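## Task

Shelf spots are labelled by a lot number printed on the shelf lip beneath each one, and several spots may carry the same number. Bring one cardboard box from lot 451 and one from lot 434 onto the desk so that nothing overhangs the desk edge. Every other cardboard box must stay on the shelf it started on. If no spot has a given lot, leave that lot out. The robot must not tip over or finish leaning, or the task fails.

## Robot and tools

Robot: a simulated Hello Robot Stretch 3 with a single arm. It has a two-wheeled base (0.33 m long, 0.34 m wide, rounded rear) that pivots about the point midway between its drive wheels, 0.05 m behind the front edge. A lift slides up a mast, and a telescoping arm reaches out to the robot's RIGHT side. The base cannot strafe, so to shift the gripper forward or back you drive the base. With the arm pulled in and the wrist folded, turning sweeps a circle of about 0.28 m radius; an unfolded level wrist reaches past it. Loose objects may occasionally get nudged by outside forces.

Frames: base frame has its origin on the floor between the drive wheels, x forward, y left, z up, in metres. hand_pose is reported in it, at the point where closed fingertips meet; with wrist joints at zero its x points up, y back along the arm toward the mast, z to the rear. Odometry frame is the base frame at scene start; base_odometry counts wheel rotation only, so slip looks like travel. Heading is in rad, left positive. If turned_by_wheels and turned_by_imu disagree by more than 0.15 rad, believe the IMU. base_tilt is in degrees, forward and right positive, with a fixed bias up to about 4 degrees.

Tool move: one action per call. Arguments are keyed objects, not lists. "base" holds exactly one relative command: {"translate_m": d} drives d metres from where the base currently is (forward positive, -3 to 3), or {"rotate_rad": d} turns in place by d rad (left positive, -6.4 to 6.4). "joints" holds absolute targets by name: lift_m 0 to 1.1; arm_m 0 to 0.52 (extension); wrist_yaw_rad -1.345 to 4.42 (0 along the arm, positive toward the front); wrist_pitch_rad -1.57 to 0.451 (0 level, negative tips fingers down); wrist_roll_rad -2.911 to 2.918; gripper_m -0.089 to 0.179 (larger is wider; real fingertip gap is 0.007 m smaller near closed, 0.025 m smaller wide open); head_pan_rad -3.953 to 1.73 (0 forward, positive left, -1.57 looks along the arm); head_tilt_rad -1.53 to 0.419 (negative down). Optional: "pace" ("default" or "max"), "speeds" (per-key top speed, up to the max pace), "contact_limits". Or send {"servos": "reboot"} alone to re-enable servos that switched off. "cameras" lists head_camera, nav_camera, wrist_camera or "all"; "blocking" false returns in about half a second while motion continues, and a later move overrides only the targets it names. Unknown keys make a call invalid; out-of-range values get it refused, and a refusal or an uncommanded stop cancels the remaining robot calls in that reply. A move with no action just reports state, plus the scene number.

Contact limits (effort %, 1 to 100) go next to their own command: arm_m as a number (negative sign when retracting), lift_m as {"down": v, "up": v} (try about 12 down; too low may stop in free air), translate_m and rotate_rad as numbers. The base has no contact stop unless you give one.

Other tools: wait {"seconds": 0 to 10} lets time pass and returns state; stop brakes all running motions; zoom_image {"camera", "region": [x0, y0, x1, y1]} magnifies up to 504x504 px of that camera's latest image; finished_scene {"scene": n} closes the current scene irreversibly, and the goal must hold without the robot afterwards.

Results: "move" reads done or the worst status. Status words: moving, done, off_target (rested short, may still push), stopped, contact_stop (that joint goes slack), time_out, torque_fault (wrist or head servo off until reboot). on_its_own lists what happened uncommanded; "held at" is a target, not a reading. motor_effort is percent, bracket is peak; positive wheel effort pushes forward. lidar_m gives 12 distances in 30-degree sectors, first straight ahead, counter-clockwise (4th left, 7th rear, 10th right), seeing only a slice 0.17 m above the floor (table legs, not tops). wrist_depth_mm and head_depth_mm are 7x7 grids of median depth in mm; "-" means no reading.

Cameras: head_camera images arrive rotated; turn them a quarter clockwise to view upright. nav_camera needs a quarter turn counterclockwise. Calibration matrices are approximate.

Gripping: command gripper_m below the object width to hold; to let go, open at least 0.05 wider or fully. Neither the reading nor done proves a grasp. Resend a grip if it loosens.

Avoid: before folding (wrist_yaw_rad 3.0) or unfolding, put lift_m within 0.32 to 0.95, wrist_pitch_rad -0.4, roll near 0; folded, the lift may go to 0.25. With yaw below -0.4 keep pitch at -0.5 or lower. Pushing into solid things with the gripper above about 0.45 m, or driving while gripping something fixed, can tip the robot; if base_tilt leans, back off. Wrist and head push without limit and can fault. Don't drop or fling objects, slam, or shove hard. The base runs slowly unless lift below 0.30, arm below 0.03 and yaw above 2.54. Thinking time lets the simulation advance, and running moves continue meanwhile.

Each tool is called after "Emit:" by a JSON object that holds its "api" and its "payload".

## Session

Emit:
{"api": "move", "payload": {"joints": {"head_pan_rad":-1.57,"head_tilt_rad":-0.3}, "cameras": ["nav_camera"]}}

Emit:
{"api": "move", "payload": {"joints": {"head_pan_rad":0.0,"head_tilt_rad":-0.3}, "cameras": ["nav_camera"]}}

Emit:
{"api": "move", "payload": {"joints": {"head_pan_rad":1.57,"head_tilt_rad":-0.3}, "cameras": ["nav_camera"]}}

Emit:
{"api": "move", "payload": {"joints": {"head_pan_rad":-3.14,"head_tilt_rad":-0.3}, "cameras": ["nav_camera"]}}

Scene clock: 1.23 s.
move: done
base_odometry: x=+0.000 y=+0.000 heading=+0.000
turned_by_wheels: +0.000
turned_by_imu: +0.000
base_tilt: forward=-0.3 right=-1.2
lidar_m: 0.73 0.72 0.85 1.53 2.66 1.26 1.01 1.12 1.81 1.62 1.39 0.83
head_depth_mm: 1809 1798 1895 2315 2433 2048 1562 / 1926 2021 2122 2088 2106 2012 1556 / 1853 1983 2136 2251 2289 1974 1543 / 1719 1947 2056 2173 2130 1911 1544 / 1586 1861 1961 1936 1826 1830 1536 / 1499 1728 1893 1995 1918 1837 1523 / 1631 1775 1866 1960 1921 1847 1511
base_status: not commanded
joint_positions: lift_m=+0.374 arm_m=+0.001 wrist_yaw_rad=+3.009 wrist_pitch_rad=-0.462 wrist_roll_rad=+0.000 gripper_m=+0.037 head_pan_rad=-1.607 head_tilt_rad=-0.301
joint_status: all done
measured_speeds: all 0
motor_effort: left_wheel=-0.6(0.7) right_wheel=+0.3(1.1) lift_m=+23.5(23.8) arm_m=-5.2(5.4) wrist_yaw_rad=-1.0(1.1) wrist_pitch_rad=+1.9(2.1) wrist_roll_rad=-0.2(0.3) gripper_m=+0.0(0.8) head_pan_rad=+3.0(5.3) head_tilt_rad=-3.3(8.6)
hand_pose: x=+0.0076 y=+0.0712 z=+0.3774 quat_wxyz=(+0.207, +0.697, +0.116, +0.676) (m; base frame)
wrist_depth_mm: - 138 - - - 855 - / - 151 - - - 969 - / - 167 925 - - 947 - / 832 769 203 807 804 800 762 / 698 675 211 656 652 661 661 / 600 601 126 573 129 577 580 / 523 544 289 354 502 513 511
pictures: nav_camera (sideways)
camera_calibration:
nav_camera: T_world_to_cam=[[0.00723794, -0.271906, 0.962297, -1.20949], [-0.99967, 0.0217501, 0.0136647, 0.0384444], [-0.0246456, -0.962078, -0.271659, 0.306922], [0, 0, 0, 1]] pos_world=[0.0547502, -0.0344218, 1.24674]

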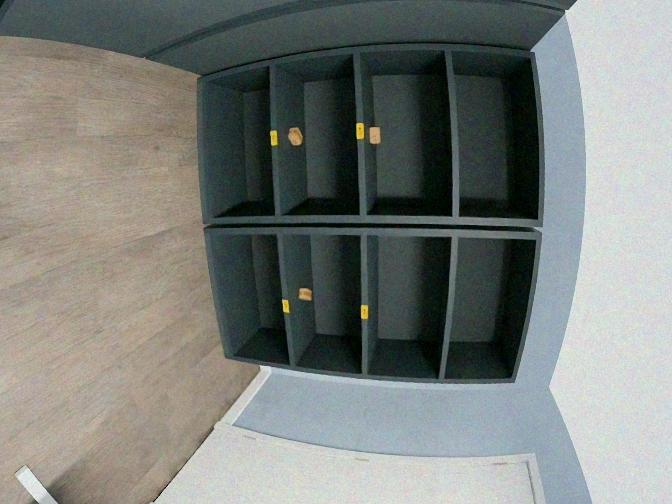

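Scene clock: 2.47 s.
move: done
base_odometry: x=+0.000 y=+0.000 heading=+0.000
turned_by_wheels: +0.000
turned_by_imu: +0.000
base_tilt: forward=-0.2 right=-1.2
lidar_m: 0.72 0.72 0.85 1.53 2.66 1.25 1.01 1.11 1.81 1.63 1.39 0.83
head_depth_mm: 663 697 737 780 826 881 944 / 647 680 717 755 803 854 915 / 635 675 704 744 779 828 882 / 617 648 680 717 760 808 858 / 603 631 663 697 737 779 826 / 590 618 648 679 715 758 803 / 579 601 630 661 699 737 779
base_status: not commanded
joint_positions: lift_m=+0.374 arm_m=+0.001 wrist_yaw_rad=+3.009 wrist_pitch_rad=-0.462 wrist_roll_rad=+0.000 gripper_m=+0.037 head_pan_rad=+0.030 head_tilt_rad=-0.301
joint_status: all done
measured_speeds: all 0
motor_effort: left_wheel=-0.1(1.0) right_wheel=+0.0(1.2) lift_m=+23.0(24.0) arm_m=-6.9(7.4) wrist_yaw_rad=+0.4(2.1) wrist_pitch_rad=+1.8(2.0) wrist_roll_rad=+0.2(0.3) gripper_m=+0.3(0.8) head_pan_rad=-1.8(5.2) head_tilt_rad=-1.2(6.0)
hand_pose: x=+0.0076 y=+0.0712 z=+0.3774 quat_wxyz=(+0.207, +0.697, +0.116, +0.676) (m; base frame)
wrist_depth_mm: - 138 - - - 858 - / - 150 - - - 973 - / - 167 914 - - 940 - / 829 771 203 815 812 796 765 / 695 677 211 662 657 668 674 / 595 596 126 574 129 581 571 / 527 539 288 352 505 513 504
pictures: nav_camera (sideways)
camera_calibration:
nav_camera: T_world_to_cam=[[0.270831, 0.025271, 0.962295, -1.21108], [0.0446228, -0.99891, 0.0136738, 0.0320668], [0.961592, 0.039237, -0.271664, 0.300956], [0, 0, 0, 1]] pos_world=[0.037172, 0.0508286, 1.24674]

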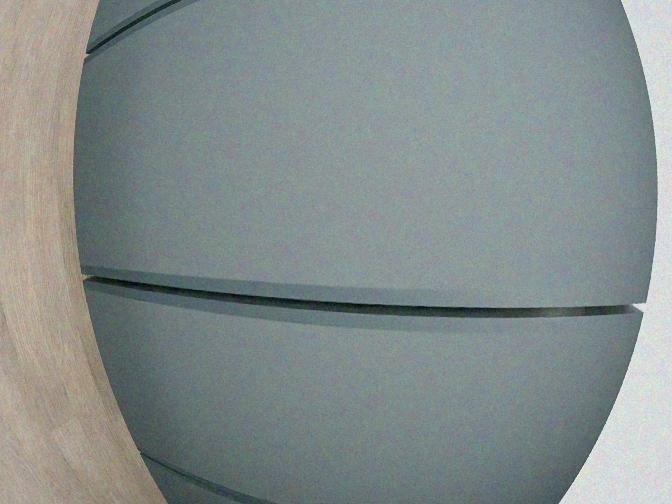

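Scene clock: 4.77 s.
move: done
base_odometry: x=+0.000 y=+0.000 heading=+0.000
turned_by_wheels: +0.000
turned_by_imu: +0.000
base_tilt: forward=-0.2 right=-1.1
lidar_m: 0.73 0.73 0.85 1.53 2.66 1.26 1.00 1.11 1.81 1.62 1.39 0.83
head_depth_mm: 1185 1202 1204 1213 1231 1248 1258 / 1540 1480 1493 1499 1515 1550 1488 / 2420 2538 2670 2824 2732 1908 1547 / 2358 2453 2616 2737 2838 2022 1533 / 2323 2417 2515 2702 2746 1980 1521 / 2279 2360 2474 2590 2696 1963 1528 / 2197 2312 2426 2525 2570 1963 1519
base_status: not commanded
joint_positions: lift_m=+0.374 arm_m=+0.001 wrist_yaw_rad=+3.009 wrist_pitch_rad=-0.462 wrist_roll_rad=+0.000 gripper_m=+0.037 head_pan_rad=+1.578 head_tilt_rad=-0.301
joint_status: all done
measured_speeds: translate_m=+0.000 rotate_rad=+0.000 lift_m=+0.000 arm_m=+0.000 wrist_yaw_rad=+0.000 wrist_pitch_rad=+0.000 wrist_roll_rad=+0.000 head_pan_rad=-0.024 head_tilt_rad=+0.000
motor_effort: left_wheel=-0.2(0.8) right_wheel=+0.4(1.1) lift_m=+23.8(24.3) arm_m=-10.0(11.0) wrist_yaw_rad=+1.1(1.5) wrist_pitch_rad=+1.9(2.0) wrist_roll_rad=-0.1(0.3) gripper_m=+0.5(1.0) head_pan_rad=-3.3(5.2) head_tilt_rad=+0.6(4.3)
hand_pose: x=+0.0076 y=+0.0712 z=+0.3774 quat_wxyz=(+0.207, +0.697, +0.116, +0.676) (m; base frame)
wrist_depth_mm: - 138 - - - 863 - / - 150 - - - 958 - / - 167 934 - - 936 - / 841 755 203 811 804 803 771 / 701 672 212 661 656 674 663 / 596 599 126 568 129 576 578 / 531 540 288 355 504 509 503
pictures: nav_camera (sideways)
camera_calibration:
nav_camera: T_world_to_cam=[[-0.019006, 0.271351, 0.962293, -1.20931], [0.999673, 0.0216037, 0.0136524, 0.0262647], [-0.0170845, 0.962238, -0.271673, 0.306948], [0, 0, 0, 1]] pos_world=[-0.0439962, 0.0322227, 1.24674]

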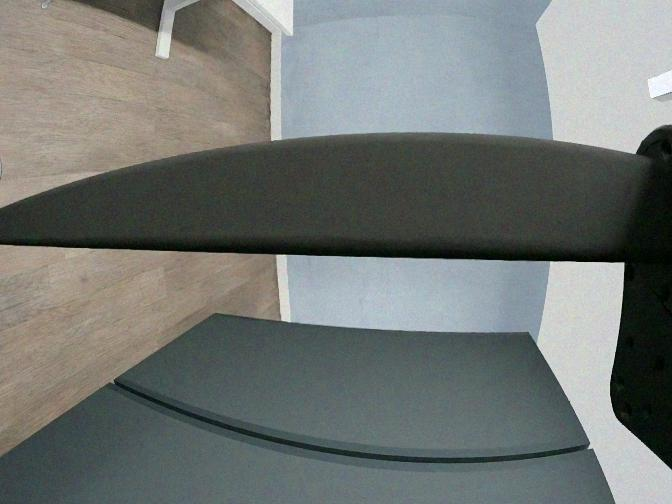

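Scene clock: 8.27 s.
move: done
base_odometry: x=+0.000 y=+0.000 heading=+0.000
turned_by_wheels: +0.000
turned_by_imu: +0.000
base_tilt: forward=-0.3 right=-1.4
lidar_m: 0.72 0.73 0.85 1.53 2.67 1.26 1.01 1.11 1.81 1.62 1.39 0.83
head_depth_mm: 1510 1607 1695 1788 1352 1810 1571 / 1476 1550 1642 1726 1334 1068 1452 / 1433 1501 1584 1668 1327 1052 1494 / 1399 1459 1535 1616 1315 997 1488 / 1357 1424 1493 1569 1309 985 1532 / 1334 1382 1454 1524 1286 938 1396 / 1299 1349 1412 1488 1287 893 1523
base_status: not commanded
joint_positions: lift_m=+0.374 arm_m=+0.001 wrist_yaw_rad=+3.009 wrist_pitch_rad=-0.462 wrist_roll_rad=+0.000 gripper_m=+0.037 head_pan_rad=-3.148 head_tilt_rad=-0.301
joint_status: all done
measured_speeds: translate_m=+0.000 rotate_rad=+0.000 lift_m=+0.000 arm_m=+0.000 wrist_yaw_rad=+0.000 wrist_pitch_rad=+0.000 wrist_roll_rad=+0.000 head_pan_rad=+0.024 head_tilt_rad=+0.000
motor_effort: left_wheel=+0.3(0.8) right_wheel=+0.3(1.1) lift_m=+24.0(24.7) arm_m=-13.3(13.7) wrist_yaw_rad=-1.0(1.6) wrist_pitch_rad=+2.0(2.1) wrist_roll_rad=+0.0(0.3) gripper_m=+0.5(1.1) head_pan_rad=+3.2(5.4) head_tilt_rad=+4.0(4.9)
hand_pose: x=+0.0076 y=+0.0712 z=+0.3774 quat_wxyz=(+0.207, +0.697, +0.116, +0.676) (m; base frame)
wrist_depth_mm: - 138 - - - 863 - / - 151 - - - 976 - / - 168 938 - - 932 - / 823 765 204 815 812 798 766 / 695 673 211 657 657 671 673 / 609 602 126 572 129 584 583 / 528 538 287 356 501 512 505
pictures: nav_camera (sideways)
camera_calibration:
nav_camera: T_world_to_cam=[[-0.271579, -0.015232, 0.962296, -1.20779], [-0.00761139, 0.999877, 0.0136788, 0.0324516], [-0.962386, -0.00360955, -0.271662, 0.312633], [0, 0, 0, 1]] pos_world=[-0.0268913, -0.0497163, 1.24674]

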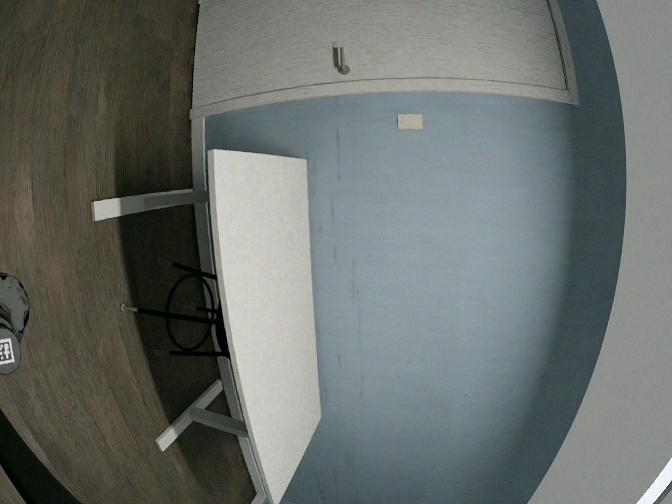

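Emit:
{"api": "move", "payload": {"joints": {"head_pan_rad":-1.3,"head_tilt_rad":-0.45}, "cameras": ["head_camera"]}}

Emit:
{"api": "zoom_image", "payload": {"camera": "head_camera", "region": [250, 100, 500, 350]}}

Emit:
{"api": "move", "payload": {"joints": {"head_pan_rad":-1.9,"head_tilt_rad":-0.45}, "cameras": ["head_camera"]}}

Emit:
{"api": "zoom_image", "payload": {"camera": "head_camera", "region": [250, 150, 500, 400]}}

Scene clock: 16.53 s.
move: done
base_odometry: x=+0.000 y=+0.000 heading=+0.000
turned_by_wheels: +0.000
turned_by_imu: +0.000
base_tilt: forward=-0.3 right=-1.1
lidar_m: 0.72 0.73 0.85 1.53 2.66 1.26 1.01 1.11 1.82 1.63 1.39 0.83
head_depth_mm: 1725 1838 1916 2043 2146 1702 1375 / 1364 1484 1685 2026 2131 1699 1368 / 1697 1824 1878 1773 1919 1679 1360 / 1717 1855 1959 2087 2093 1677 1342 / 1723 1860 1956 2107 2074 1670 1359 / 1723 1860 1974 2038 2064 1653 1345 / 1636 1681 1700 1783 1901 1647 1333
base_status: not commanded
joint_positions: lift_m=+0.374 arm_m=+0.001 wrist_yaw_rad=+3.009 wrist_pitch_rad=-0.462 wrist_roll_rad=+0.000 gripper_m=+0.037 head_pan_rad=-1.292 head_tilt_rad=-0.450
joint_status: all done
measured_speeds: translate_m=+0.000 rotate_rad=+0.000 lift_m=+0.000 arm_m=+0.000 wrist_yaw_rad=+0.000 wrist_pitch_rad=+0.000 wrist_roll_rad=+0.000 head_pan_rad=-0.024 head_tilt_rad=+0.000
motor_effort: left_wheel=-0.2(0.8) right_wheel=+0.3(1.2) lift_m=+24.5(25.4) arm_m=-12.7(13.5) wrist_yaw_rad=-0.6(1.5) wrist_pitch_rad=+2.0(2.0) wrist_roll_rad=-0.2(0.4) gripper_m=+0.4(1.0) head_pan_rad=-2.9(5.6) head_tilt_rad=-3.7(7.1)
hand_pose: x=+0.0076 y=+0.0712 z=+0.3774 quat_wxyz=(+0.207, +0.697, +0.116, +0.676) (m; base frame)
wrist_depth_mm: - 138 - - - 851 - / - 150 - - - 971 - / - 167 921 - - 954 - / 838 774 204 819 809 797 756 / 695 675 212 666 654 671 666 / 602 600 126 572 129 578 570 / 527 541 288 353 506 513 506
pictures: head_camera (sideways)
camera_calibration:
head_camera: T_world_to_cam=[[-0.151026, 0.358906, -0.921074, 1.215], [0.967608, 0.244356, -0.0634402, 0.0763393], [0.202301, -0.90082, -0.384184, 0.454308], [0, 0, 0, 1]] pos_world=[0.0177227, -0.045474, 1.29848]

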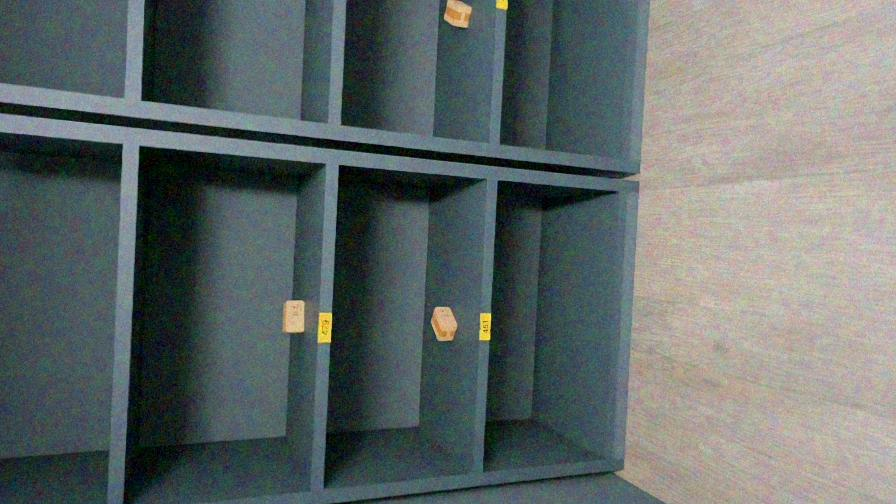

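Scaled by 2.016 from the camera's 896x504 image, which has a finer 1280x720 frame.

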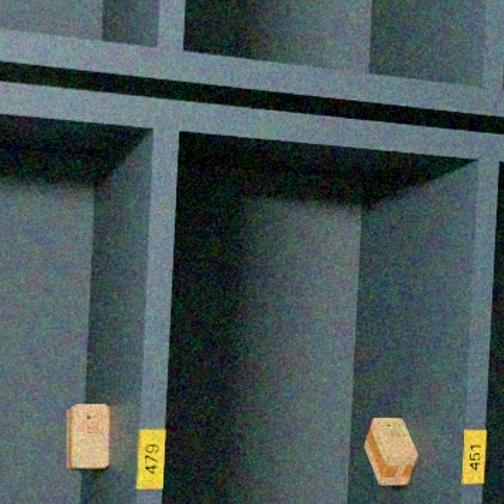

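Scene clock: 17.43 s.
move: done
base_odometry: x=+0.000 y=+0.000 heading=+0.000
turned_by_wheels: +0.000
turned_by_imu: +0.000
base_tilt: forward=-0.3 right=-1.2
lidar_m: 0.73 0.73 0.85 1.52 2.66 1.25 1.01 1.11 1.81 1.63 1.39 0.83
head_depth_mm: 1629 1687 1760 1850 1933 1711 1374 / 1840 1927 2011 2106 2131 1695 1364 / 2089 2197 2296 2451 2282 1683 1359 / 1723 1858 2017 2203 2200 1683 1350 / 1908 2048 2164 2297 2118 1669 1351 / 1829 1955 2070 2157 2055 1663 1336 / 1733 1855 1927 2032 2049 1655 1341
base_status: not commanded
joint_positions: lift_m=+0.374 arm_m=+0.001 wrist_yaw_rad=+3.009 wrist_pitch_rad=-0.462 wrist_roll_rad=+0.000 gripper_m=+0.037 head_pan_rad=-1.915 head_tilt_rad=-0.450
joint_status: all done
measured_speeds: all 0
motor_effort: left_wheel=-0.4(0.7) right_wheel=-0.4(1.3) lift_m=+25.5(25.5) arm_m=-12.6(13.4) wrist_yaw_rad=-1.2(1.7) wrist_pitch_rad=+1.9(2.1) wrist_roll_rad=+0.2(0.3) gripper_m=+0.4(0.8) head_pan_rad=-0.6(5.7) head_tilt_rad=-4.4(7.5)
hand_pose: x=+0.0076 y=+0.0712 z=+0.3774 quat_wxyz=(+0.207, +0.697, +0.116, +0.676) (m; base frame)
wrist_depth_mm: - 139 - - - 870 - / - 151 - - - 968 - / - 167 923 - - 943 - / 839 781 203 807 807 805 755 / 704 663 211 664 649 666 663 / 605 595 126 575 129 583 574 / 532 532 287 354 504 511 509
pictures: head_camera (sideways)
camera_calibration:
head_camera: T_world_to_cam=[[0.0869975, 0.379742, -0.920993, 1.21345], [0.92824, -0.366531, -0.0634455, 0.0765484], [-0.361666, -0.849383, -0.384379, 0.45801], [0, 0, 0, 1]] pos_world=[-0.0109756, -0.0437139, 1.29848]

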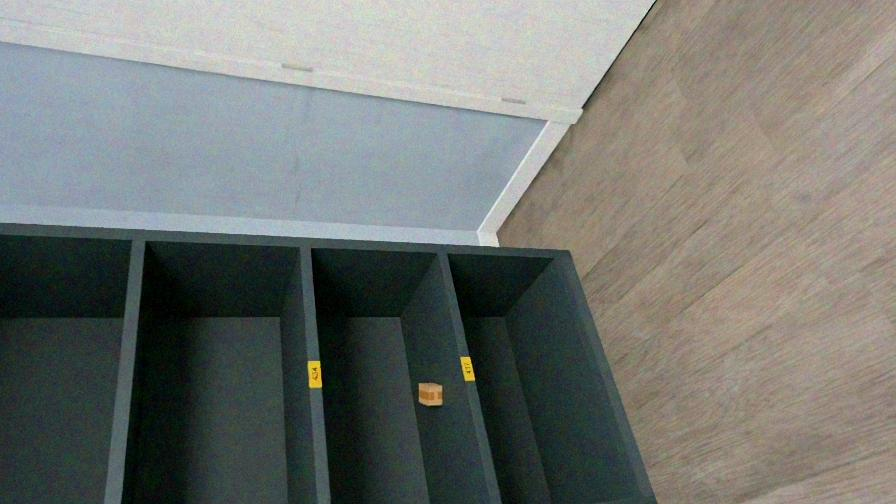

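Scaled by 2.016 from the camera's 896x504 image, which has a finer 1280x720 frame.

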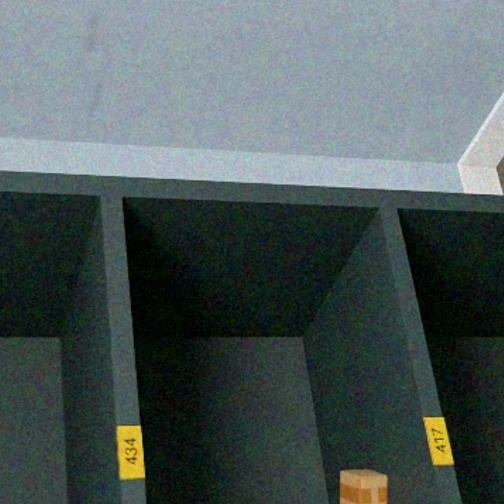

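Emit:
{"api": "move", "payload": {"base": {"rotate_rad":-1.23}, "joints": {"lift_m":0.6,"wrist_pitch_rad":-0.4}}}

Emit:
{"api": "move", "payload": {"base": {"translate_m":0.97}, "joints": {"wrist_yaw_rad":0,"gripper_m":0.17}, "cameras": ["nav_camera"]}}

Emit:
{"api": "move", "payload": {"base": {"rotate_rad":1.58}, "joints": {"wrist_pitch_rad":-0.12,"head_pan_rad":-1.57}, "cameras": ["all"]}}

Scene clock: 49.03 s.
move: done
base_odometry: x=+0.000 y=+0.000 heading=-1.230
turned_by_wheels: -1.230
turned_by_imu: -1.209
base_tilt: forward=-0.3 right=-1.1
lidar_m: 1.62 0.93 0.73 0.73 0.78 1.18 2.66 1.64 1.01 1.11 1.66 1.63
head_depth_mm: 1428 1541 1686 1556 1136 1712 1377 / 1392 1516 1623 1543 1127 1637 1366 / 1355 1471 1601 1513 1064 1581 1332 / 1335 1436 1546 1497 1050 1620 1353 / 1302 1397 1505 1471 996 1669 1345 / 1273 1365 1480 1468 991 1551 1309 / 1249 1335 1436 1522 1032 1656 1339
base_status: done
joint_positions: lift_m=+0.600 arm_m=+0.001 wrist_yaw_rad=+3.009 wrist_pitch_rad=-0.420 wrist_roll_rad=+0.000 gripper_m=+0.037 head_pan_rad=-1.900 head_tilt_rad=-0.450
joint_status: all done
measured_speeds: all 0
motor_effort: left_wheel=+8.2(11.9) right_wheel=-10.0(13.3) lift_m=+28.4(35.0) arm_m=-13.2(13.7) wrist_yaw_rad=+0.8(2.1) wrist_pitch_rad=+3.1(7.3) wrist_roll_rad=-0.2(0.3) gripper_m=+0.6(0.9) head_pan_rad=+2.9(4.0) head_tilt_rad=-3.0(4.6)
hand_pose: x=+0.0083 y=+0.0767 z=+0.6123 quat_wxyz=(+0.193, +0.699, +0.102, +0.681) (m; base frame)
wrist_depth_mm: - 137 - - - - - / 791 149 - - - - - / 866 163 168 - 855 - - / - 184 186 - - - - / - - 204 - - - 986 / 895 888 128 868 129 868 878 / 784 771 267 770 748 761 755
camera_calibration:
head_camera: T_world_to_cam=[[0.081216, 0.381024, -0.920991, 1.21346], [0.933732, -0.352311, -0.063415, 0.0764445], [-0.348638, -0.854809, -0.384387, 0.458007], [0, 0, 0, 1]] pos_world=[-0.0102523, -0.0439149, 1.29848]
nav_camera: T_world_to_cam=[[-0.116704, -0.394522, 0.911445, -1.14235], [-0.9514, 0.307746, 0.0113893, 0.0411667], [-0.284987, -0.86582, -0.411263, 0.490198], [0, 0, 0, 1]] pos_world=[0.04555, -0.0389265, 1.24232]
wrist_camera: T_world_to_cam=[[0.99511, -0.0954266, -0.0254868, 0.0212444], [-0.0761968, -0.577486, -0.812837, 0.575122], [0.062848, 0.810804, -0.581934, 0.459752], [0, 0, 0, 1]] pos_world=[-0.0062126, -0.0386168, 0.735567]

Scene clock: 59.87 s.
move: done
base_odometry: x=+0.325 y=-0.914 heading=-1.230
turned_by_wheels: +0.000
turned_by_imu: +0.000
base_tilt: forward=-0.4 right=-1.1
lidar_m: 1.11 0.78 0.62 0.61 0.66 0.99 3.58 1.56 1.54 1.65 1.39 0.72
head_depth_mm: 1535 1669 1812 1684 1949 1673 1377 / 1495 1612 1737 1906 2071 1698 1367 / 1452 1558 1697 1873 2003 1689 1360 / 1414 1526 1643 1778 1952 1692 1353 / 1390 1488 1596 1744 1907 1668 1343 / 1360 1448 1560 1671 1853 1646 1348 / 1327 1421 1523 1649 1801 1654 1329
base_status: done
joint_positions: lift_m=+0.600 arm_m=+0.001 wrist_yaw_rad=+0.003 wrist_pitch_rad=-0.420 wrist_roll_rad=+0.000 gripper_m=+0.170 head_pan_rad=-1.900 head_tilt_rad=-0.450
joint_status: all done
measured_speeds: all 0
motor_effort: left_wheel=+3.6(12.1) right_wheel=+6.4(10.8) lift_m=+24.6(29.0) arm_m=-10.2(13.3) wrist_yaw_rad=-3.1(6.3) wrist_pitch_rad=+3.2(3.4) wrist_roll_rad=-0.1(0.4) gripper_m=+0.8(84.9) head_pan_rad=+2.5(4.0) head_tilt_rad=-3.4(4.6)
hand_pose: x=-0.0208 y=-0.3697 z=+0.6123 quat_wxyz=(+0.692, +0.149, -0.691, -0.147) (m; base frame)
wrist_depth_mm: - - - - - - - / - - - - - - - / - - - - - - - / - - - - - - - / - - - - - - - / - 141 872 882 871 851 858 / 116 760 774 768 780 758 106
pictures: nav_camera (sideways)
camera_calibration:
nav_camera: T_world_to_cam=[[-0.116704, -0.394522, 0.911445, -1.14235], [-0.9514, 0.307746, 0.0113893, 0.0411667], [-0.284987, -0.86582, -0.411263, 0.490198], [0, 0, 0, 1]] pos_world=[0.04555, -0.0389265, 1.24232]

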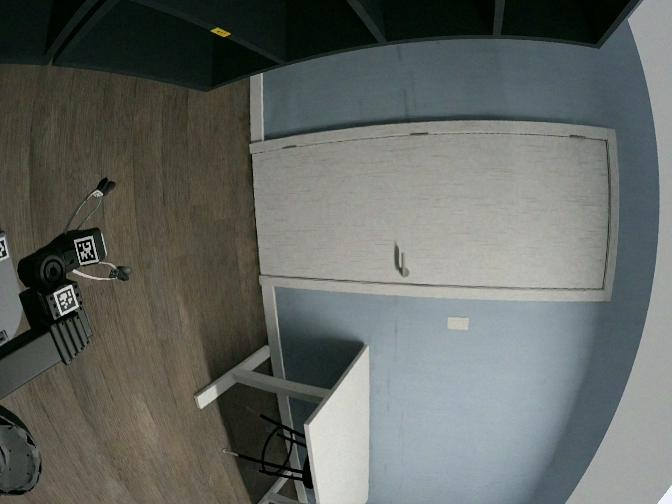

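Scene clock: 63.50 s.
move: done
base_odometry: x=+0.325 y=-0.914 heading=+0.350
turned_by_wheels: +1.580
turned_by_imu: +1.554
base_tilt: forward=-0.4 right=-1.2
lidar_m: 0.61 0.66 0.98 3.59 1.81 1.54 1.65 1.39 0.72 1.11 0.79 0.62
head_depth_mm: 575 959 1028 836 1037 947 888 / 587 974 1044 827 1215 1013 1193 / 600 976 1058 816 1220 1005 1215 / 613 993 1072 807 1236 996 1213 / 629 1007 1087 796 1250 992 1237 / 649 1018 1087 790 1252 988 1225 / 668 1024 1088 832 1225 981 1244
base_status: done
joint_positions: lift_m=+0.600 arm_m=+0.001 wrist_yaw_rad=+0.003 wrist_pitch_rad=-0.143 wrist_roll_rad=+0.000 gripper_m=+0.170 head_pan_rad=-1.570 head_tilt_rad=-0.450
joint_status: all done
measured_speeds: all 0
motor_effort: left_wheel=-8.7(12.7) right_wheel=+8.8(12.2) lift_m=+25.7(26.2) arm_m=-13.1(13.5) wrist_yaw_rad=-2.4(4.7) wrist_pitch_rad=+3.7(6.4) wrist_roll_rad=+0.0(0.3) gripper_m=+0.8(1.0) head_pan_rad=-3.0(4.7) head_tilt_rad=-2.5(3.8)
hand_pose: x=-0.0208 y=-0.3958 z=+0.6784 quat_wxyz=(+0.706, +0.052, -0.705, -0.050) (m; base frame)
wrist_depth_mm: - 854 - - - - - / - 882 - - - 752 - / - - - - - - - / - - - 648 - 678 - / - 143 - - - - 449 / - 124 - - - 134 138 / - - - - - - 106
pictures: head_camera (sideways), nav_camera (sideways), wrist_camera
camera_calibration:
head_camera: T_world_to_cam=[[-0.0467396, 0.386785, -0.920985, 1.21423], [0.99752, -0.0304912, -0.0634291, 0.0761035], [-0.0526154, -0.921666, -0.384401, 0.456213], [0, 0, 0, 1]] pos_world=[0.00484167, -0.0468499, 1.29848]
nav_camera: T_world_to_cam=[[0.0175456, -0.411039, 0.911449, -1.14318], [-0.999783, -0.0174188, 0.0113906, 0.0414794], [0.0111943, -0.911451, -0.411255, 0.48837], [0, 0, 0, 1]] pos_world=[0.0560611, -0.0240412, 1.24232]
wrist_camera: T_world_to_cam=[[-0.99887, -0.0452783, -0.0144501, -0.0222364], [-0.0016975, 0.337824, -0.941208, 0.804705], [0.0474979, -0.94012, -0.337519, 0.0240945], [0, 0, 0, 1]] pos_world=[-0.0219897, -0.250204, 0.765206]

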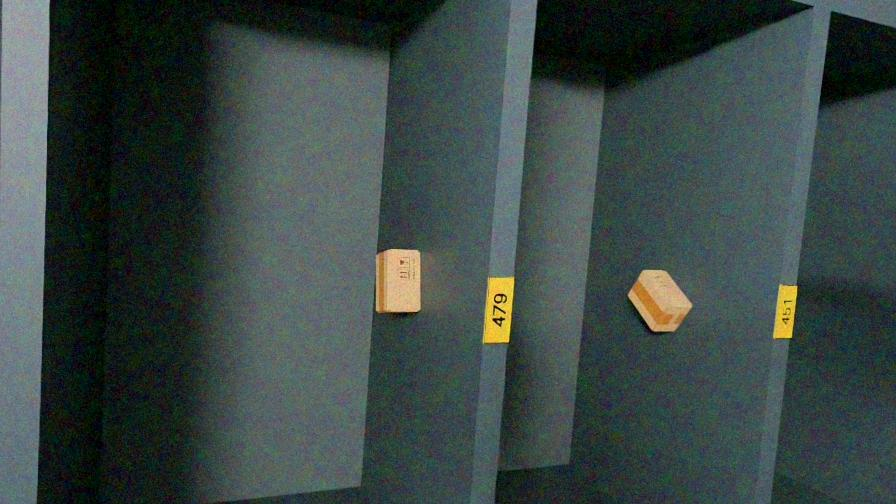

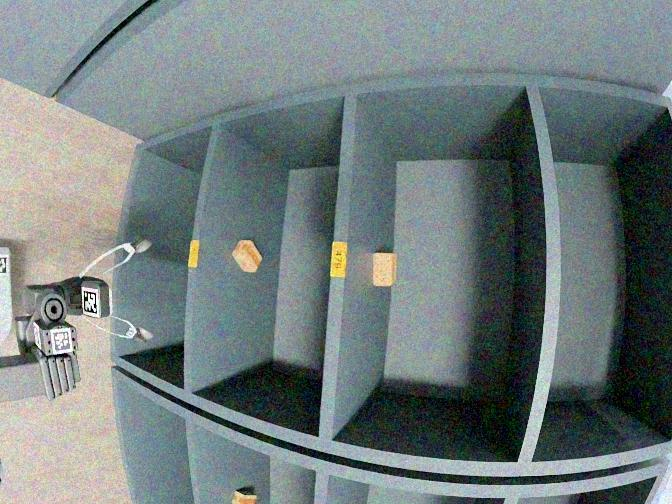

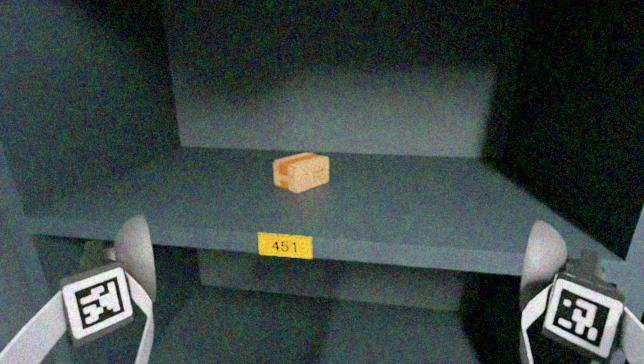

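Emit:
{"api": "zoom_image", "payload": {"camera": "wrist_camera", "region": [250, 130, 350, 210]}}

Emit:
{"api": "zoom_image", "payload": {"camera": "head_camera", "region": [600, 240, 720, 360]}}

Scaled by 5.040.

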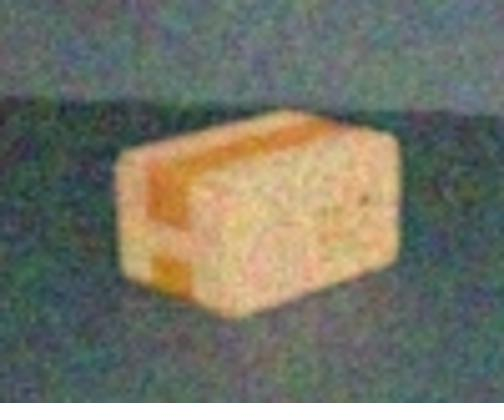

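Scaled by 4.200 from the camera's 896x504 image, which has a finer 1280x720 frame.

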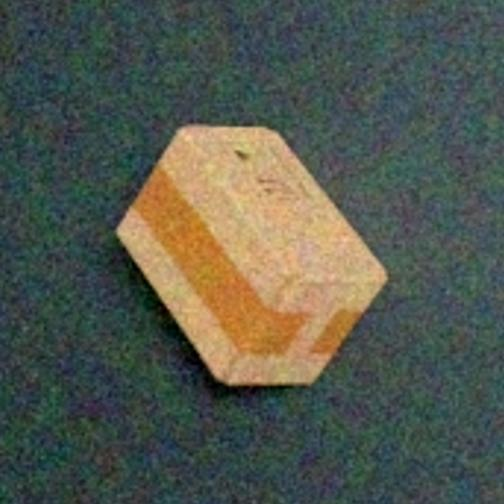

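Emit:
{"api": "move", "payload": {"base": {"rotate_rad":0.203}, "joints": {"wrist_yaw_rad":0.68}}}

Emit:
{"api": "move", "payload": {"base": {"translate_m":-0.256}, "joints": {"arm_m":0.3}, "cameras": ["wrist_camera","nav_camera"]}}

Scene clock: 110.00 s.
move: done
base_odometry: x=+0.325 y=-0.914 heading=+0.552
turned_by_wheels: +0.203
turned_by_imu: +0.200
base_tilt: forward=-0.2 right=-1.2
lidar_m: 0.61 0.73 1.35 2.48 1.89 1.66 1.39 0.75 0.72 1.00 0.69 0.61
head_depth_mm: 575 943 1008 834 1167 1020 866 / 587 971 1039 824 1194 1008 1182 / 601 1003 1075 816 1232 1004 1211 / 618 1035 1117 811 1262 994 1240 / 740 1073 1146 854 1315 990 1279 / 768 963 1017 911 1150 1018 1231 / 728 802 842 842 938 1018 1122
base_status: done
joint_positions: lift_m=+0.600 arm_m=+0.001 wrist_yaw_rad=+0.677 wrist_pitch_rad=-0.143 wrist_roll_rad=+0.000 gripper_m=+0.170 head_pan_rad=-1.570 head_tilt_rad=-0.450
joint_status: all done
measured_speeds: all 0
motor_effort: left_wheel=-8.5(12.3) right_wheel=+8.4(12.4) lift_m=+25.7(26.9) arm_m=-12.4(12.6) wrist_yaw_rad=+2.2(5.2) wrist_pitch_rad=+3.8(3.8) wrist_roll_rad=+0.0(0.3) gripper_m=+0.5(0.9) head_pan_rad=-3.0(3.8) head_tilt_rad=-2.4(3.0)
hand_pose: x=+0.1353 y=-0.3406 z=+0.6785 quat_wxyz=(+0.682, +0.282, -0.648, +0.187) (m; base frame)
wrist_depth_mm: - 420 457 - - - 758 / - 444 460 - - - 792 / - 464 - - - - - / - 487 - - - - - / - 155 - - - - - / - 127 - - - - - / - 123 - - - - 106
camera_calibration:
head_camera: T_world_to_cam=[[-0.0465466, 0.386803, -0.920987, 1.21423], [0.997503, -0.0310287, -0.0634454, 0.0761003], [-0.0531179, -0.92164, -0.384393, 0.456205], [0, 0, 0, 1]] pos_world=[0.00484082, -0.0468502, 1.29848]
nav_camera: T_world_to_cam=[[0.0173398, -0.411048, 0.911449, -1.14316], [-0.999792, -0.0168796, 0.0114081, 0.0414683], [0.0106957, -0.911458, -0.411255, 0.488399], [0, 0, 0, 1]] pos_world=[0.0560582, -0.02404, 1.24232]
wrist_camera: T_world_to_cam=[[-0.752, -0.659005, -0.0144482, -0.106251], [-0.212122, 0.262692, -0.941274, 0.789409], [0.6241, -0.704773, -0.337333, 0.0705247], [0, 0, 0, 1]] pos_world=[0.0435358, -0.227687, 0.765306]

Scene clock: 113.70 s.
move: done
base_odometry: x=+0.107 y=-1.048 heading=+0.552
turned_by_wheels: +0.000
turned_by_imu: +0.000
base_tilt: forward=-0.4 right=-1.2
lidar_m: 0.85 1.02 1.89 1.66 1.61 1.41 1.14 1.16 0.59 1.04 0.96 0.85
head_depth_mm: 576 875 928 757 602 668 716 / 589 899 964 824 1121 1006 770 / 602 927 996 812 1167 1003 542 / 617 959 1033 801 1208 997 567 / 634 993 1074 793 1241 991 671 / 652 1030 1109 784 1273 982 1189 / 673 1066 1135 827 1243 979 1253
base_status: done
joint_positions: lift_m=+0.600 arm_m=+0.300 wrist_yaw_rad=+0.677 wrist_pitch_rad=-0.142 wrist_roll_rad=+0.000 gripper_m=+0.170 head_pan_rad=-1.570 head_tilt_rad=-0.450
joint_status: all done
measured_speeds: all 0
motor_effort: left_wheel=-9.1(11.8) right_wheel=-3.4(11.7) lift_m=+27.1(27.7) arm_m=+13.0(14.6) wrist_yaw_rad=+0.5(3.0) wrist_pitch_rad=+3.5(3.8) wrist_roll_rad=-0.1(0.3) gripper_m=+1.0(1.2) head_pan_rad=-2.6(3.7) head_tilt_rad=-2.1(3.2)
hand_pose: x=+0.1354 y=-0.6400 z=+0.6786 quat_wxyz=(+0.682, +0.282, -0.648, +0.187) (m; base frame)
wrist_depth_mm: - - - - 707 - - / - - - - 726 - - / - - - - 773 - - / - - - - - - - / - 143 - - - 335 - / - 125 - - - 333 - / - - - 299 299 288 106
pictures: nav_camera (sideways), wrist_camera
camera_calibration:
nav_camera: T_world_to_cam=[[0.0173398, -0.411048, 0.911449, -1.14316], [-0.999792, -0.0168796, 0.0114081, 0.0414683], [0.0106957, -0.911458, -0.411255, 0.488399], [0, 0, 0, 1]] pos_world=[0.0560582, -0.02404, 1.24232]
wrist_camera: T_world_to_cam=[[-0.751743, -0.659298, -0.014462, -0.303712], [-0.211939, 0.262307, -0.941423, 0.867961], [0.624471, -0.704643, -0.336919, -0.140749], [0, 0, 0, 1]] pos_world=[0.043535, -0.527087, 0.765305]

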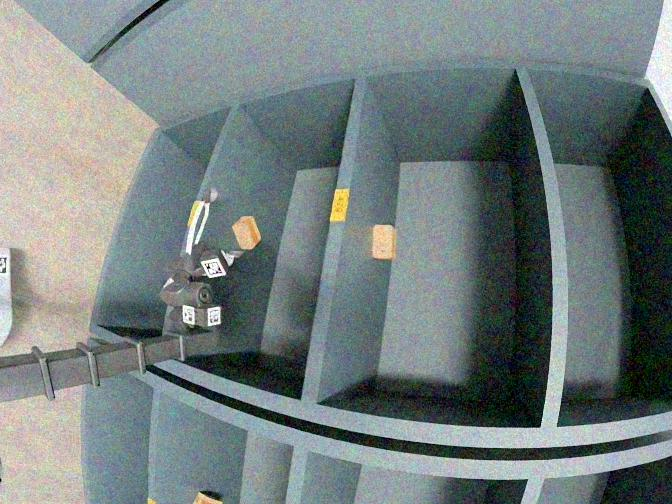

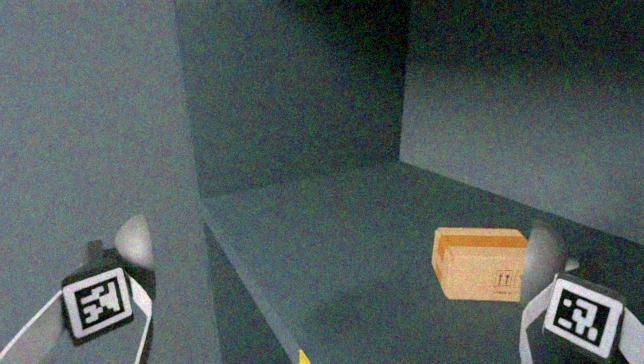

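Emit:
{"api": "move", "payload": {"joints": {"arm_m":0.48}, "cameras": ["wrist_camera","head_camera"]}}

Scene clock: 124.87 s.
move: done
base_odometry: x=+0.107 y=-1.048 heading=+0.552
turned_by_wheels: +0.000
turned_by_imu: +0.000
base_tilt: forward=-0.4 right=-1.3
lidar_m: 0.86 1.02 1.89 1.67 1.61 1.42 1.14 1.17 0.59 1.04 0.96 0.85
head_depth_mm: 577 875 930 758 605 668 719 / 590 900 965 825 1117 1006 772 / 603 933 993 813 1161 712 804 / 618 960 1034 805 1200 744 874 / 634 996 1069 794 1244 922 1177 / 655 1029 1106 784 1280 951 1198 / 674 1068 1144 830 1252 976 1253
base_status: not commanded
joint_positions: lift_m=+0.600 arm_m=+0.480 wrist_yaw_rad=+0.677 wrist_pitch_rad=-0.142 wrist_roll_rad=+0.000 gripper_m=+0.170 head_pan_rad=-1.570 head_tilt_rad=-0.450
joint_status: all done
measured_speeds: all 0
motor_effort: left_wheel=-8.9(9.5) right_wheel=-3.3(3.6) lift_m=+28.2(28.5) arm_m=+13.4(15.2) wrist_yaw_rad=+0.6(3.0) wrist_pitch_rad=+3.6(3.8) wrist_roll_rad=+0.1(0.3) gripper_m=+0.8(1.1) head_pan_rad=-2.2(3.1) head_tilt_rad=-2.4(2.5)
hand_pose: x=+0.1354 y=-0.8200 z=+0.6786 quat_wxyz=(+0.682, +0.282, -0.648, +0.187) (m; base frame)
wrist_depth_mm: - - - 582 - - 309 / - - - 613 - - 315 / 459 - - 632 - - 316 / - - - - - - 321 / - 143 - - - 140 315 / - 124 - - - - 316 / 116 292 300 280 234 289 106
pictures: head_camera (sideways), wrist_camera
camera_calibration:
head_camera: T_world_to_cam=[[-0.0465466, 0.386803, -0.920987, 1.21423], [0.997503, -0.0310287, -0.0634454, 0.0761003], [-0.0531179, -0.92164, -0.384393, 0.456205], [0, 0, 0, 1]] pos_world=[0.00484082, -0.0468502, 1.29848]
wrist_camera: T_world_to_cam=[[-0.751729, -0.659315, -0.0143994, -0.422446], [-0.211989, 0.262264, -0.941424, 0.915149], [0.624471, -0.704643, -0.336919, -0.267585], [0, 0, 0, 1]] pos_world=[0.0435351, -0.707087, 0.765305]

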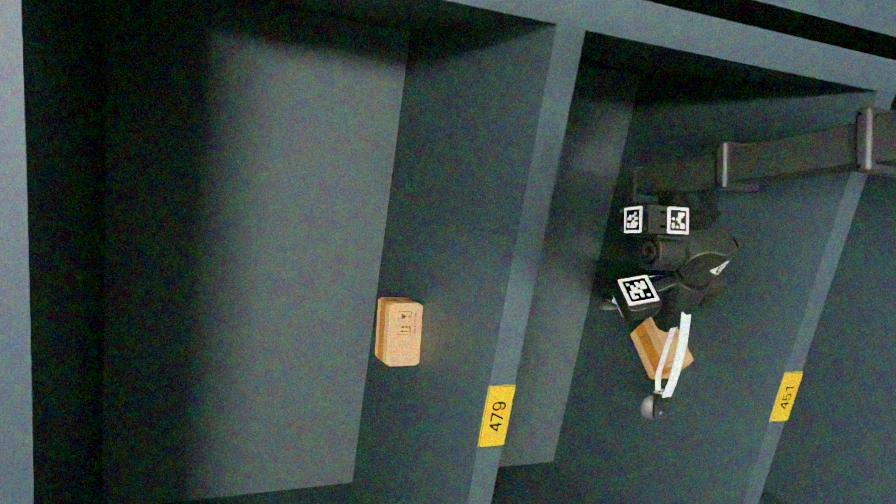

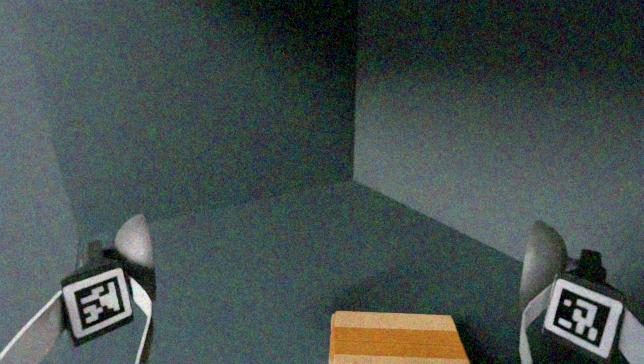

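Emit:
{"api": "move", "payload": {"base": {"translate_m":-0.02}, "joints": {"arm_m":0.512}}}

Emit:
{"api": "move", "payload": {"joints": {"lift_m":0.53}, "contact_limits": {"lift_m":{"down":15}}, "cameras": ["wrist_camera"]}}

Scene clock: 146.10 s.
move: done
base_odometry: x=+0.090 y=-1.059 heading=+0.552
turned_by_wheels: +0.000
turned_by_imu: +0.000
base_tilt: forward=-0.3 right=-1.2
lidar_m: 0.87 1.04 1.93 2.44 1.59 1.39 1.12 1.15 0.58 1.03 0.98 0.87
head_depth_mm: 576 862 912 678 595 651 711 / 590 896 962 824 981 972 732 / 601 925 995 812 770 714 786 / 617 954 1026 802 1188 820 875 / 633 982 1064 795 1220 924 1164 / 652 1020 1091 785 1261 983 1196 / 673 1059 1137 826 1284 977 1256
base_status: done
joint_positions: lift_m=+0.600 arm_m=+0.512 wrist_yaw_rad=+0.677 wrist_pitch_rad=-0.142 wrist_roll_rad=+0.000 gripper_m=+0.170 head_pan_rad=-1.570 head_tilt_rad=-0.450
joint_status: all done
measured_speeds: all 0
motor_effort: left_wheel=-9.8(12.2) right_wheel=-4.0(9.1) lift_m=+28.7(29.1) arm_m=+12.8(14.6) wrist_yaw_rad=+1.6(2.8) wrist_pitch_rad=+3.6(3.7) wrist_roll_rad=+0.0(0.3) gripper_m=+0.2(1.1) head_pan_rad=-1.9(2.7) head_tilt_rad=-1.5(2.5)
hand_pose: x=+0.1354 y=-0.8520 z=+0.6786 quat_wxyz=(+0.682, +0.282, -0.648, +0.187) (m; base frame)
wrist_depth_mm: - - - 575 - 323 278 / - - - - - 328 286 / - - - - - 333 294 / - - - - - - 296 / - 143 - - - 140 297 / - 124 - - - - 286 / 281 290 300 235 288 288 106
camera_calibration:
head_camera: T_world_to_cam=[[-0.0465466, 0.386803, -0.920987, 1.21423], [0.997503, -0.0310287, -0.0634454, 0.0761003], [-0.0531179, -0.92164, -0.384393, 0.456205], [0, 0, 0, 1]] pos_world=[0.00484082, -0.0468502, 1.29848]
nav_camera: T_world_to_cam=[[0.0173398, -0.411048, 0.911449, -1.14316], [-0.999792, -0.0168796, 0.0114081, 0.0414683], [0.0106957, -0.911458, -0.411255, 0.488399], [0, 0, 0, 1]] pos_world=[0.0560582, -0.02404, 1.24232]
wrist_camera: T_world_to_cam=[[-0.751729, -0.659315, -0.0143994, -0.443544], [-0.211989, 0.262264, -0.941424, 0.923541], [0.624471, -0.704643, -0.336919, -0.290133], [0, 0, 0, 1]] pos_world=[0.0435351, -0.739087, 0.765305]

Scene clock: 147.57 s.
move: done
base_odometry: x=+0.090 y=-1.059 heading=+0.552
turned_by_wheels: +0.000
turned_by_imu: +0.000
base_tilt: forward=-0.3 right=-1.3
lidar_m: 0.88 1.04 1.93 2.45 1.59 1.39 1.13 1.15 0.58 1.03 0.98 0.87
head_depth_mm: 578 862 910 677 593 650 710 / 590 897 958 823 975 974 766 / 603 925 994 811 1163 829 636 / 617 957 1023 803 1197 791 875 / 634 990 1069 795 1229 897 1175 / 652 1020 1093 785 1270 954 1200 / 674 1059 1139 828 1281 976 1253
base_status: not commanded
joint_positions: lift_m=+0.530 arm_m=+0.512 wrist_yaw_rad=+0.677 wrist_pitch_rad=-0.142 wrist_roll_rad=+0.000 gripper_m=+0.170 head_pan_rad=-1.570 head_tilt_rad=-0.450
joint_status: all done
measured_speeds: all 0
motor_effort: left_wheel=-9.7(10.3) right_wheel=-3.9(4.7) lift_m=+24.0(27.4) arm_m=+10.9(13.1) wrist_yaw_rad=+2.1(3.7) wrist_pitch_rad=+3.6(3.7) wrist_roll_rad=+0.0(0.3) gripper_m=+0.7(1.0) head_pan_rad=-1.9(2.4) head_tilt_rad=-1.5(2.2)
contact_limits: lift_m down 15 (down: maximum 72; up: maximum 65)
hand_pose: x=+0.1354 y=-0.8520 z=+0.6086 quat_wxyz=(+0.682, +0.282, -0.648, +0.187) (m; base frame)
wrist_depth_mm: - - - 567 - 321 279 / - - - - - 328 285 / - - - - - 332 292 / - - - - - 336 297 / 316 146 313 214 313 310 294 / 117 140 257 177 184 245 255 / 116 202 209 178 179 201 106
pictures: wrist_camera
camera_calibration:
wrist_camera: T_world_to_cam=[[-0.751729, -0.659315, -0.0144083, -0.444546], [-0.211865, 0.262136, -0.941487, 0.857586], [0.624513, -0.704691, -0.336741, -0.313878], [0, 0, 0, 1]] pos_world=[0.0435349, -0.739087, 0.695305]

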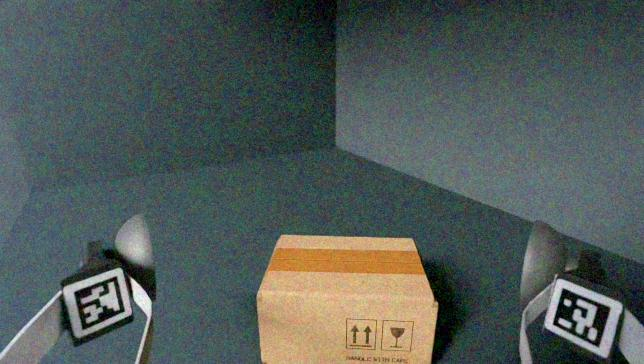

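Emit:
{"api": "move", "payload": {"joints": {"lift_m":0.5}, "contact_limits": {"lift_m":{"down":15}}}}

Emit:
{"api": "move", "payload": {"joints": {"gripper_m":0.04}, "cameras": ["wrist_camera"]}}

Emit:
{"api": "move", "payload": {"joints": {"lift_m":0.6}, "cameras": ["wrist_camera"]}}

Scene clock: 159.57 s.
move: done
base_odometry: x=+0.090 y=-1.059 heading=+0.552
turned_by_wheels: +0.000
turned_by_imu: +0.000
base_tilt: forward=-0.3 right=-1.1
lidar_m: 0.87 1.05 1.93 2.44 1.59 1.40 1.13 1.15 0.58 1.03 0.98 0.87
head_depth_mm: 578 863 906 678 594 650 712 / 589 897 961 823 981 970 769 / 604 924 994 812 1170 938 668 / 617 955 1026 806 1197 805 873 / 635 986 1067 793 1231 921 1169 / 653 1022 1097 784 1274 957 1195 / 674 1061 1144 829 1283 977 1256
base_status: not commanded
joint_positions: lift_m=+0.500 arm_m=+0.512 wrist_yaw_rad=+0.677 wrist_pitch_rad=-0.142 wrist_roll_rad=+0.000 gripper_m=+0.170 head_pan_rad=-1.570 head_tilt_rad=-0.450
joint_status: all done
measured_speeds: all 0
motor_effort: left_wheel=-9.3(10.0) right_wheel=-4.1(4.5) lift_m=+23.0(26.1) arm_m=+3.1(5.2) wrist_yaw_rad=+1.9(2.6) wrist_pitch_rad=+3.7(3.7) wrist_roll_rad=-0.1(0.3) gripper_m=+0.5(1.0) head_pan_rad=-1.3(1.9) head_tilt_rad=-1.2(1.9)
contact_limits: lift_m down 15 (down: maximum 72; up: maximum 65)
hand_pose: x=+0.1354 y=-0.8520 z=+0.5786 quat_wxyz=(+0.682, +0.282, -0.648, +0.187) (m; base frame)
wrist_depth_mm: - - - 570 - 323 279 / - - - - - 329 284 / - - - - - 330 291 / - - - - 325 332 297 / 289 270 269 165 175 266 266 / 117 140 199 167 166 197 197 / 159 159 169 169 169 169 106
camera_calibration:
head_camera: T_world_to_cam=[[-0.0465466, 0.386803, -0.920987, 1.21423], [0.997503, -0.0310287, -0.0634454, 0.0761003], [-0.0531179, -0.92164, -0.384393, 0.456205], [0, 0, 0, 1]] pos_world=[0.00484082, -0.0468502, 1.29848]
nav_camera: T_world_to_cam=[[0.0173398, -0.411048, 0.911449, -1.14316], [-0.999792, -0.0168796, 0.0114081, 0.0414683], [0.0106957, -0.911458, -0.411255, 0.488399], [0, 0, 0, 1]] pos_world=[0.0560582, -0.02404, 1.24232]
wrist_camera: T_world_to_cam=[[-0.751729, -0.659315, -0.0144083, -0.444978], [-0.211865, 0.262136, -0.941487, 0.829341], [0.624513, -0.704691, -0.336741, -0.32398], [0, 0, 0, 1]] pos_world=[0.0435349, -0.739087, 0.665305]

Scene clock: 161.40 s.
move: done
base_odometry: x=+0.090 y=-1.059 heading=+0.552
turned_by_wheels: +0.000
turned_by_imu: +0.000
base_tilt: forward=-0.3 right=-1.2
lidar_m: 0.87 1.04 1.94 2.44 1.59 1.39 1.12 1.15 0.58 1.03 0.98 0.87
head_depth_mm: 577 864 913 678 594 651 710 / 589 897 956 822 977 977 771 / 604 921 992 815 1164 935 670 / 617 955 1028 802 1197 807 873 / 635 992 1064 797 1232 928 1175 / 652 1023 1096 785 1269 979 1196 / 675 1060 1140 828 1286 979 1253
base_status: not commanded
joint_positions: lift_m=+0.500 arm_m=+0.512 wrist_yaw_rad=+0.677 wrist_pitch_rad=-0.142 wrist_roll_rad=+0.000 gripper_m=+0.041 head_pan_rad=-1.570 head_tilt_rad=-0.450
joint_status: all done
measured_speeds: all 0
motor_effort: left_wheel=-9.8(10.0) right_wheel=-3.5(4.6) lift_m=+23.4(24.3) arm_m=-0.3(3.4) wrist_yaw_rad=+1.1(3.2) wrist_pitch_rad=+3.6(3.7) wrist_roll_rad=-0.2(0.3) gripper_m=-14.6(88.2) head_pan_rad=-1.1(2.0) head_tilt_rad=-1.1(2.0)
contact_limits: lift_m down 15 (down: maximum 72; up: maximum 65)
hand_pose: x=+0.1354 y=-0.8520 z=+0.5786 quat_wxyz=(+0.682, +0.282, -0.648, +0.187) (m; base frame)
wrist_depth_mm: - - - 568 - 322 279 / - - - - - 327 286 / - - - - - 332 290 / - - - 200 325 332 296 / 270 271 159 165 164 266 267 / 209 209 133 171 143 198 206 / 177 158 164 169 163 119 168
pictures: wrist_camera
camera_calibration:
wrist_camera: T_world_to_cam=[[-0.751729, -0.659315, -0.0144083, -0.444978], [-0.211865, 0.262136, -0.941487, 0.829341], [0.624513, -0.704691, -0.336741, -0.32398], [0, 0, 0, 1]] pos_world=[0.0435349, -0.739087, 0.665305]

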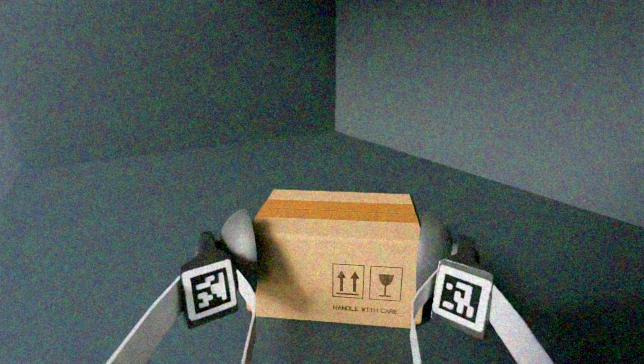

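Scene clock: 163.13 s.
move: done
base_odometry: x=+0.090 y=-1.059 heading=+0.552
turned_by_wheels: +0.000
turned_by_imu: +0.000
base_tilt: forward=-0.3 right=-1.1
lidar_m: 0.87 1.04 1.93 2.45 1.59 1.39 1.12 1.15 0.58 1.03 0.98 0.87
head_depth_mm: 576 863 911 681 595 651 711 / 591 893 957 822 976 970 733 / 602 925 992 813 767 713 787 / 618 955 1028 802 1188 819 871 / 635 989 1068 791 1219 928 1171 / 655 1022 1092 785 1269 981 1199 / 674 1066 1137 827 1285 979 1250
base_status: not commanded
joint_positions: lift_m=+0.600 arm_m=+0.512 wrist_yaw_rad=+0.677 wrist_pitch_rad=-0.146 wrist_roll_rad=+0.000 gripper_m=+0.041 head_pan_rad=-1.570 head_tilt_rad=-0.450
joint_status: all done
measured_speeds: all 0
motor_effort: left_wheel=-9.4(9.9) right_wheel=-3.7(4.4) lift_m=+30.1(33.8) arm_m=-3.2(3.2) wrist_yaw_rad=+0.4(3.1) wrist_pitch_rad=+4.3(4.4) wrist_roll_rad=+0.2(0.3) gripper_m=-14.3(15.2) head_pan_rad=-1.0(1.9) head_tilt_rad=-0.7(1.9)
hand_pose: x=+0.1353 y=-0.8518 z=+0.6776 quat_wxyz=(+0.683, +0.283, -0.648, +0.186) (m; base frame)
wrist_depth_mm: - - - 563 - 323 278 / - - - - - 331 287 / - - - - - 332 291 / - - - 208 - - 296 / - - 155 166 161 - 304 / - - 133 170 143 349 310 / 310 288 287 288 277 276 295
pictures: wrist_camera
camera_calibration:
wrist_camera: T_world_to_cam=[[-0.751769, -0.659265, -0.0145995, -0.443349], [-0.214216, 0.265093, -0.940126, 0.924413], [0.623662, -0.703631, -0.340513, -0.28687], [0, 0, 0, 1]] pos_world=[0.0436375, -0.73919, 0.76491]

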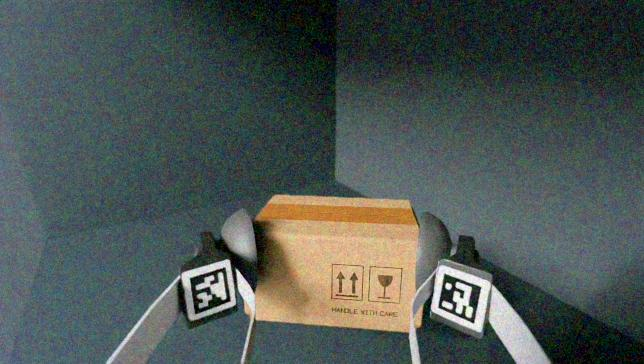

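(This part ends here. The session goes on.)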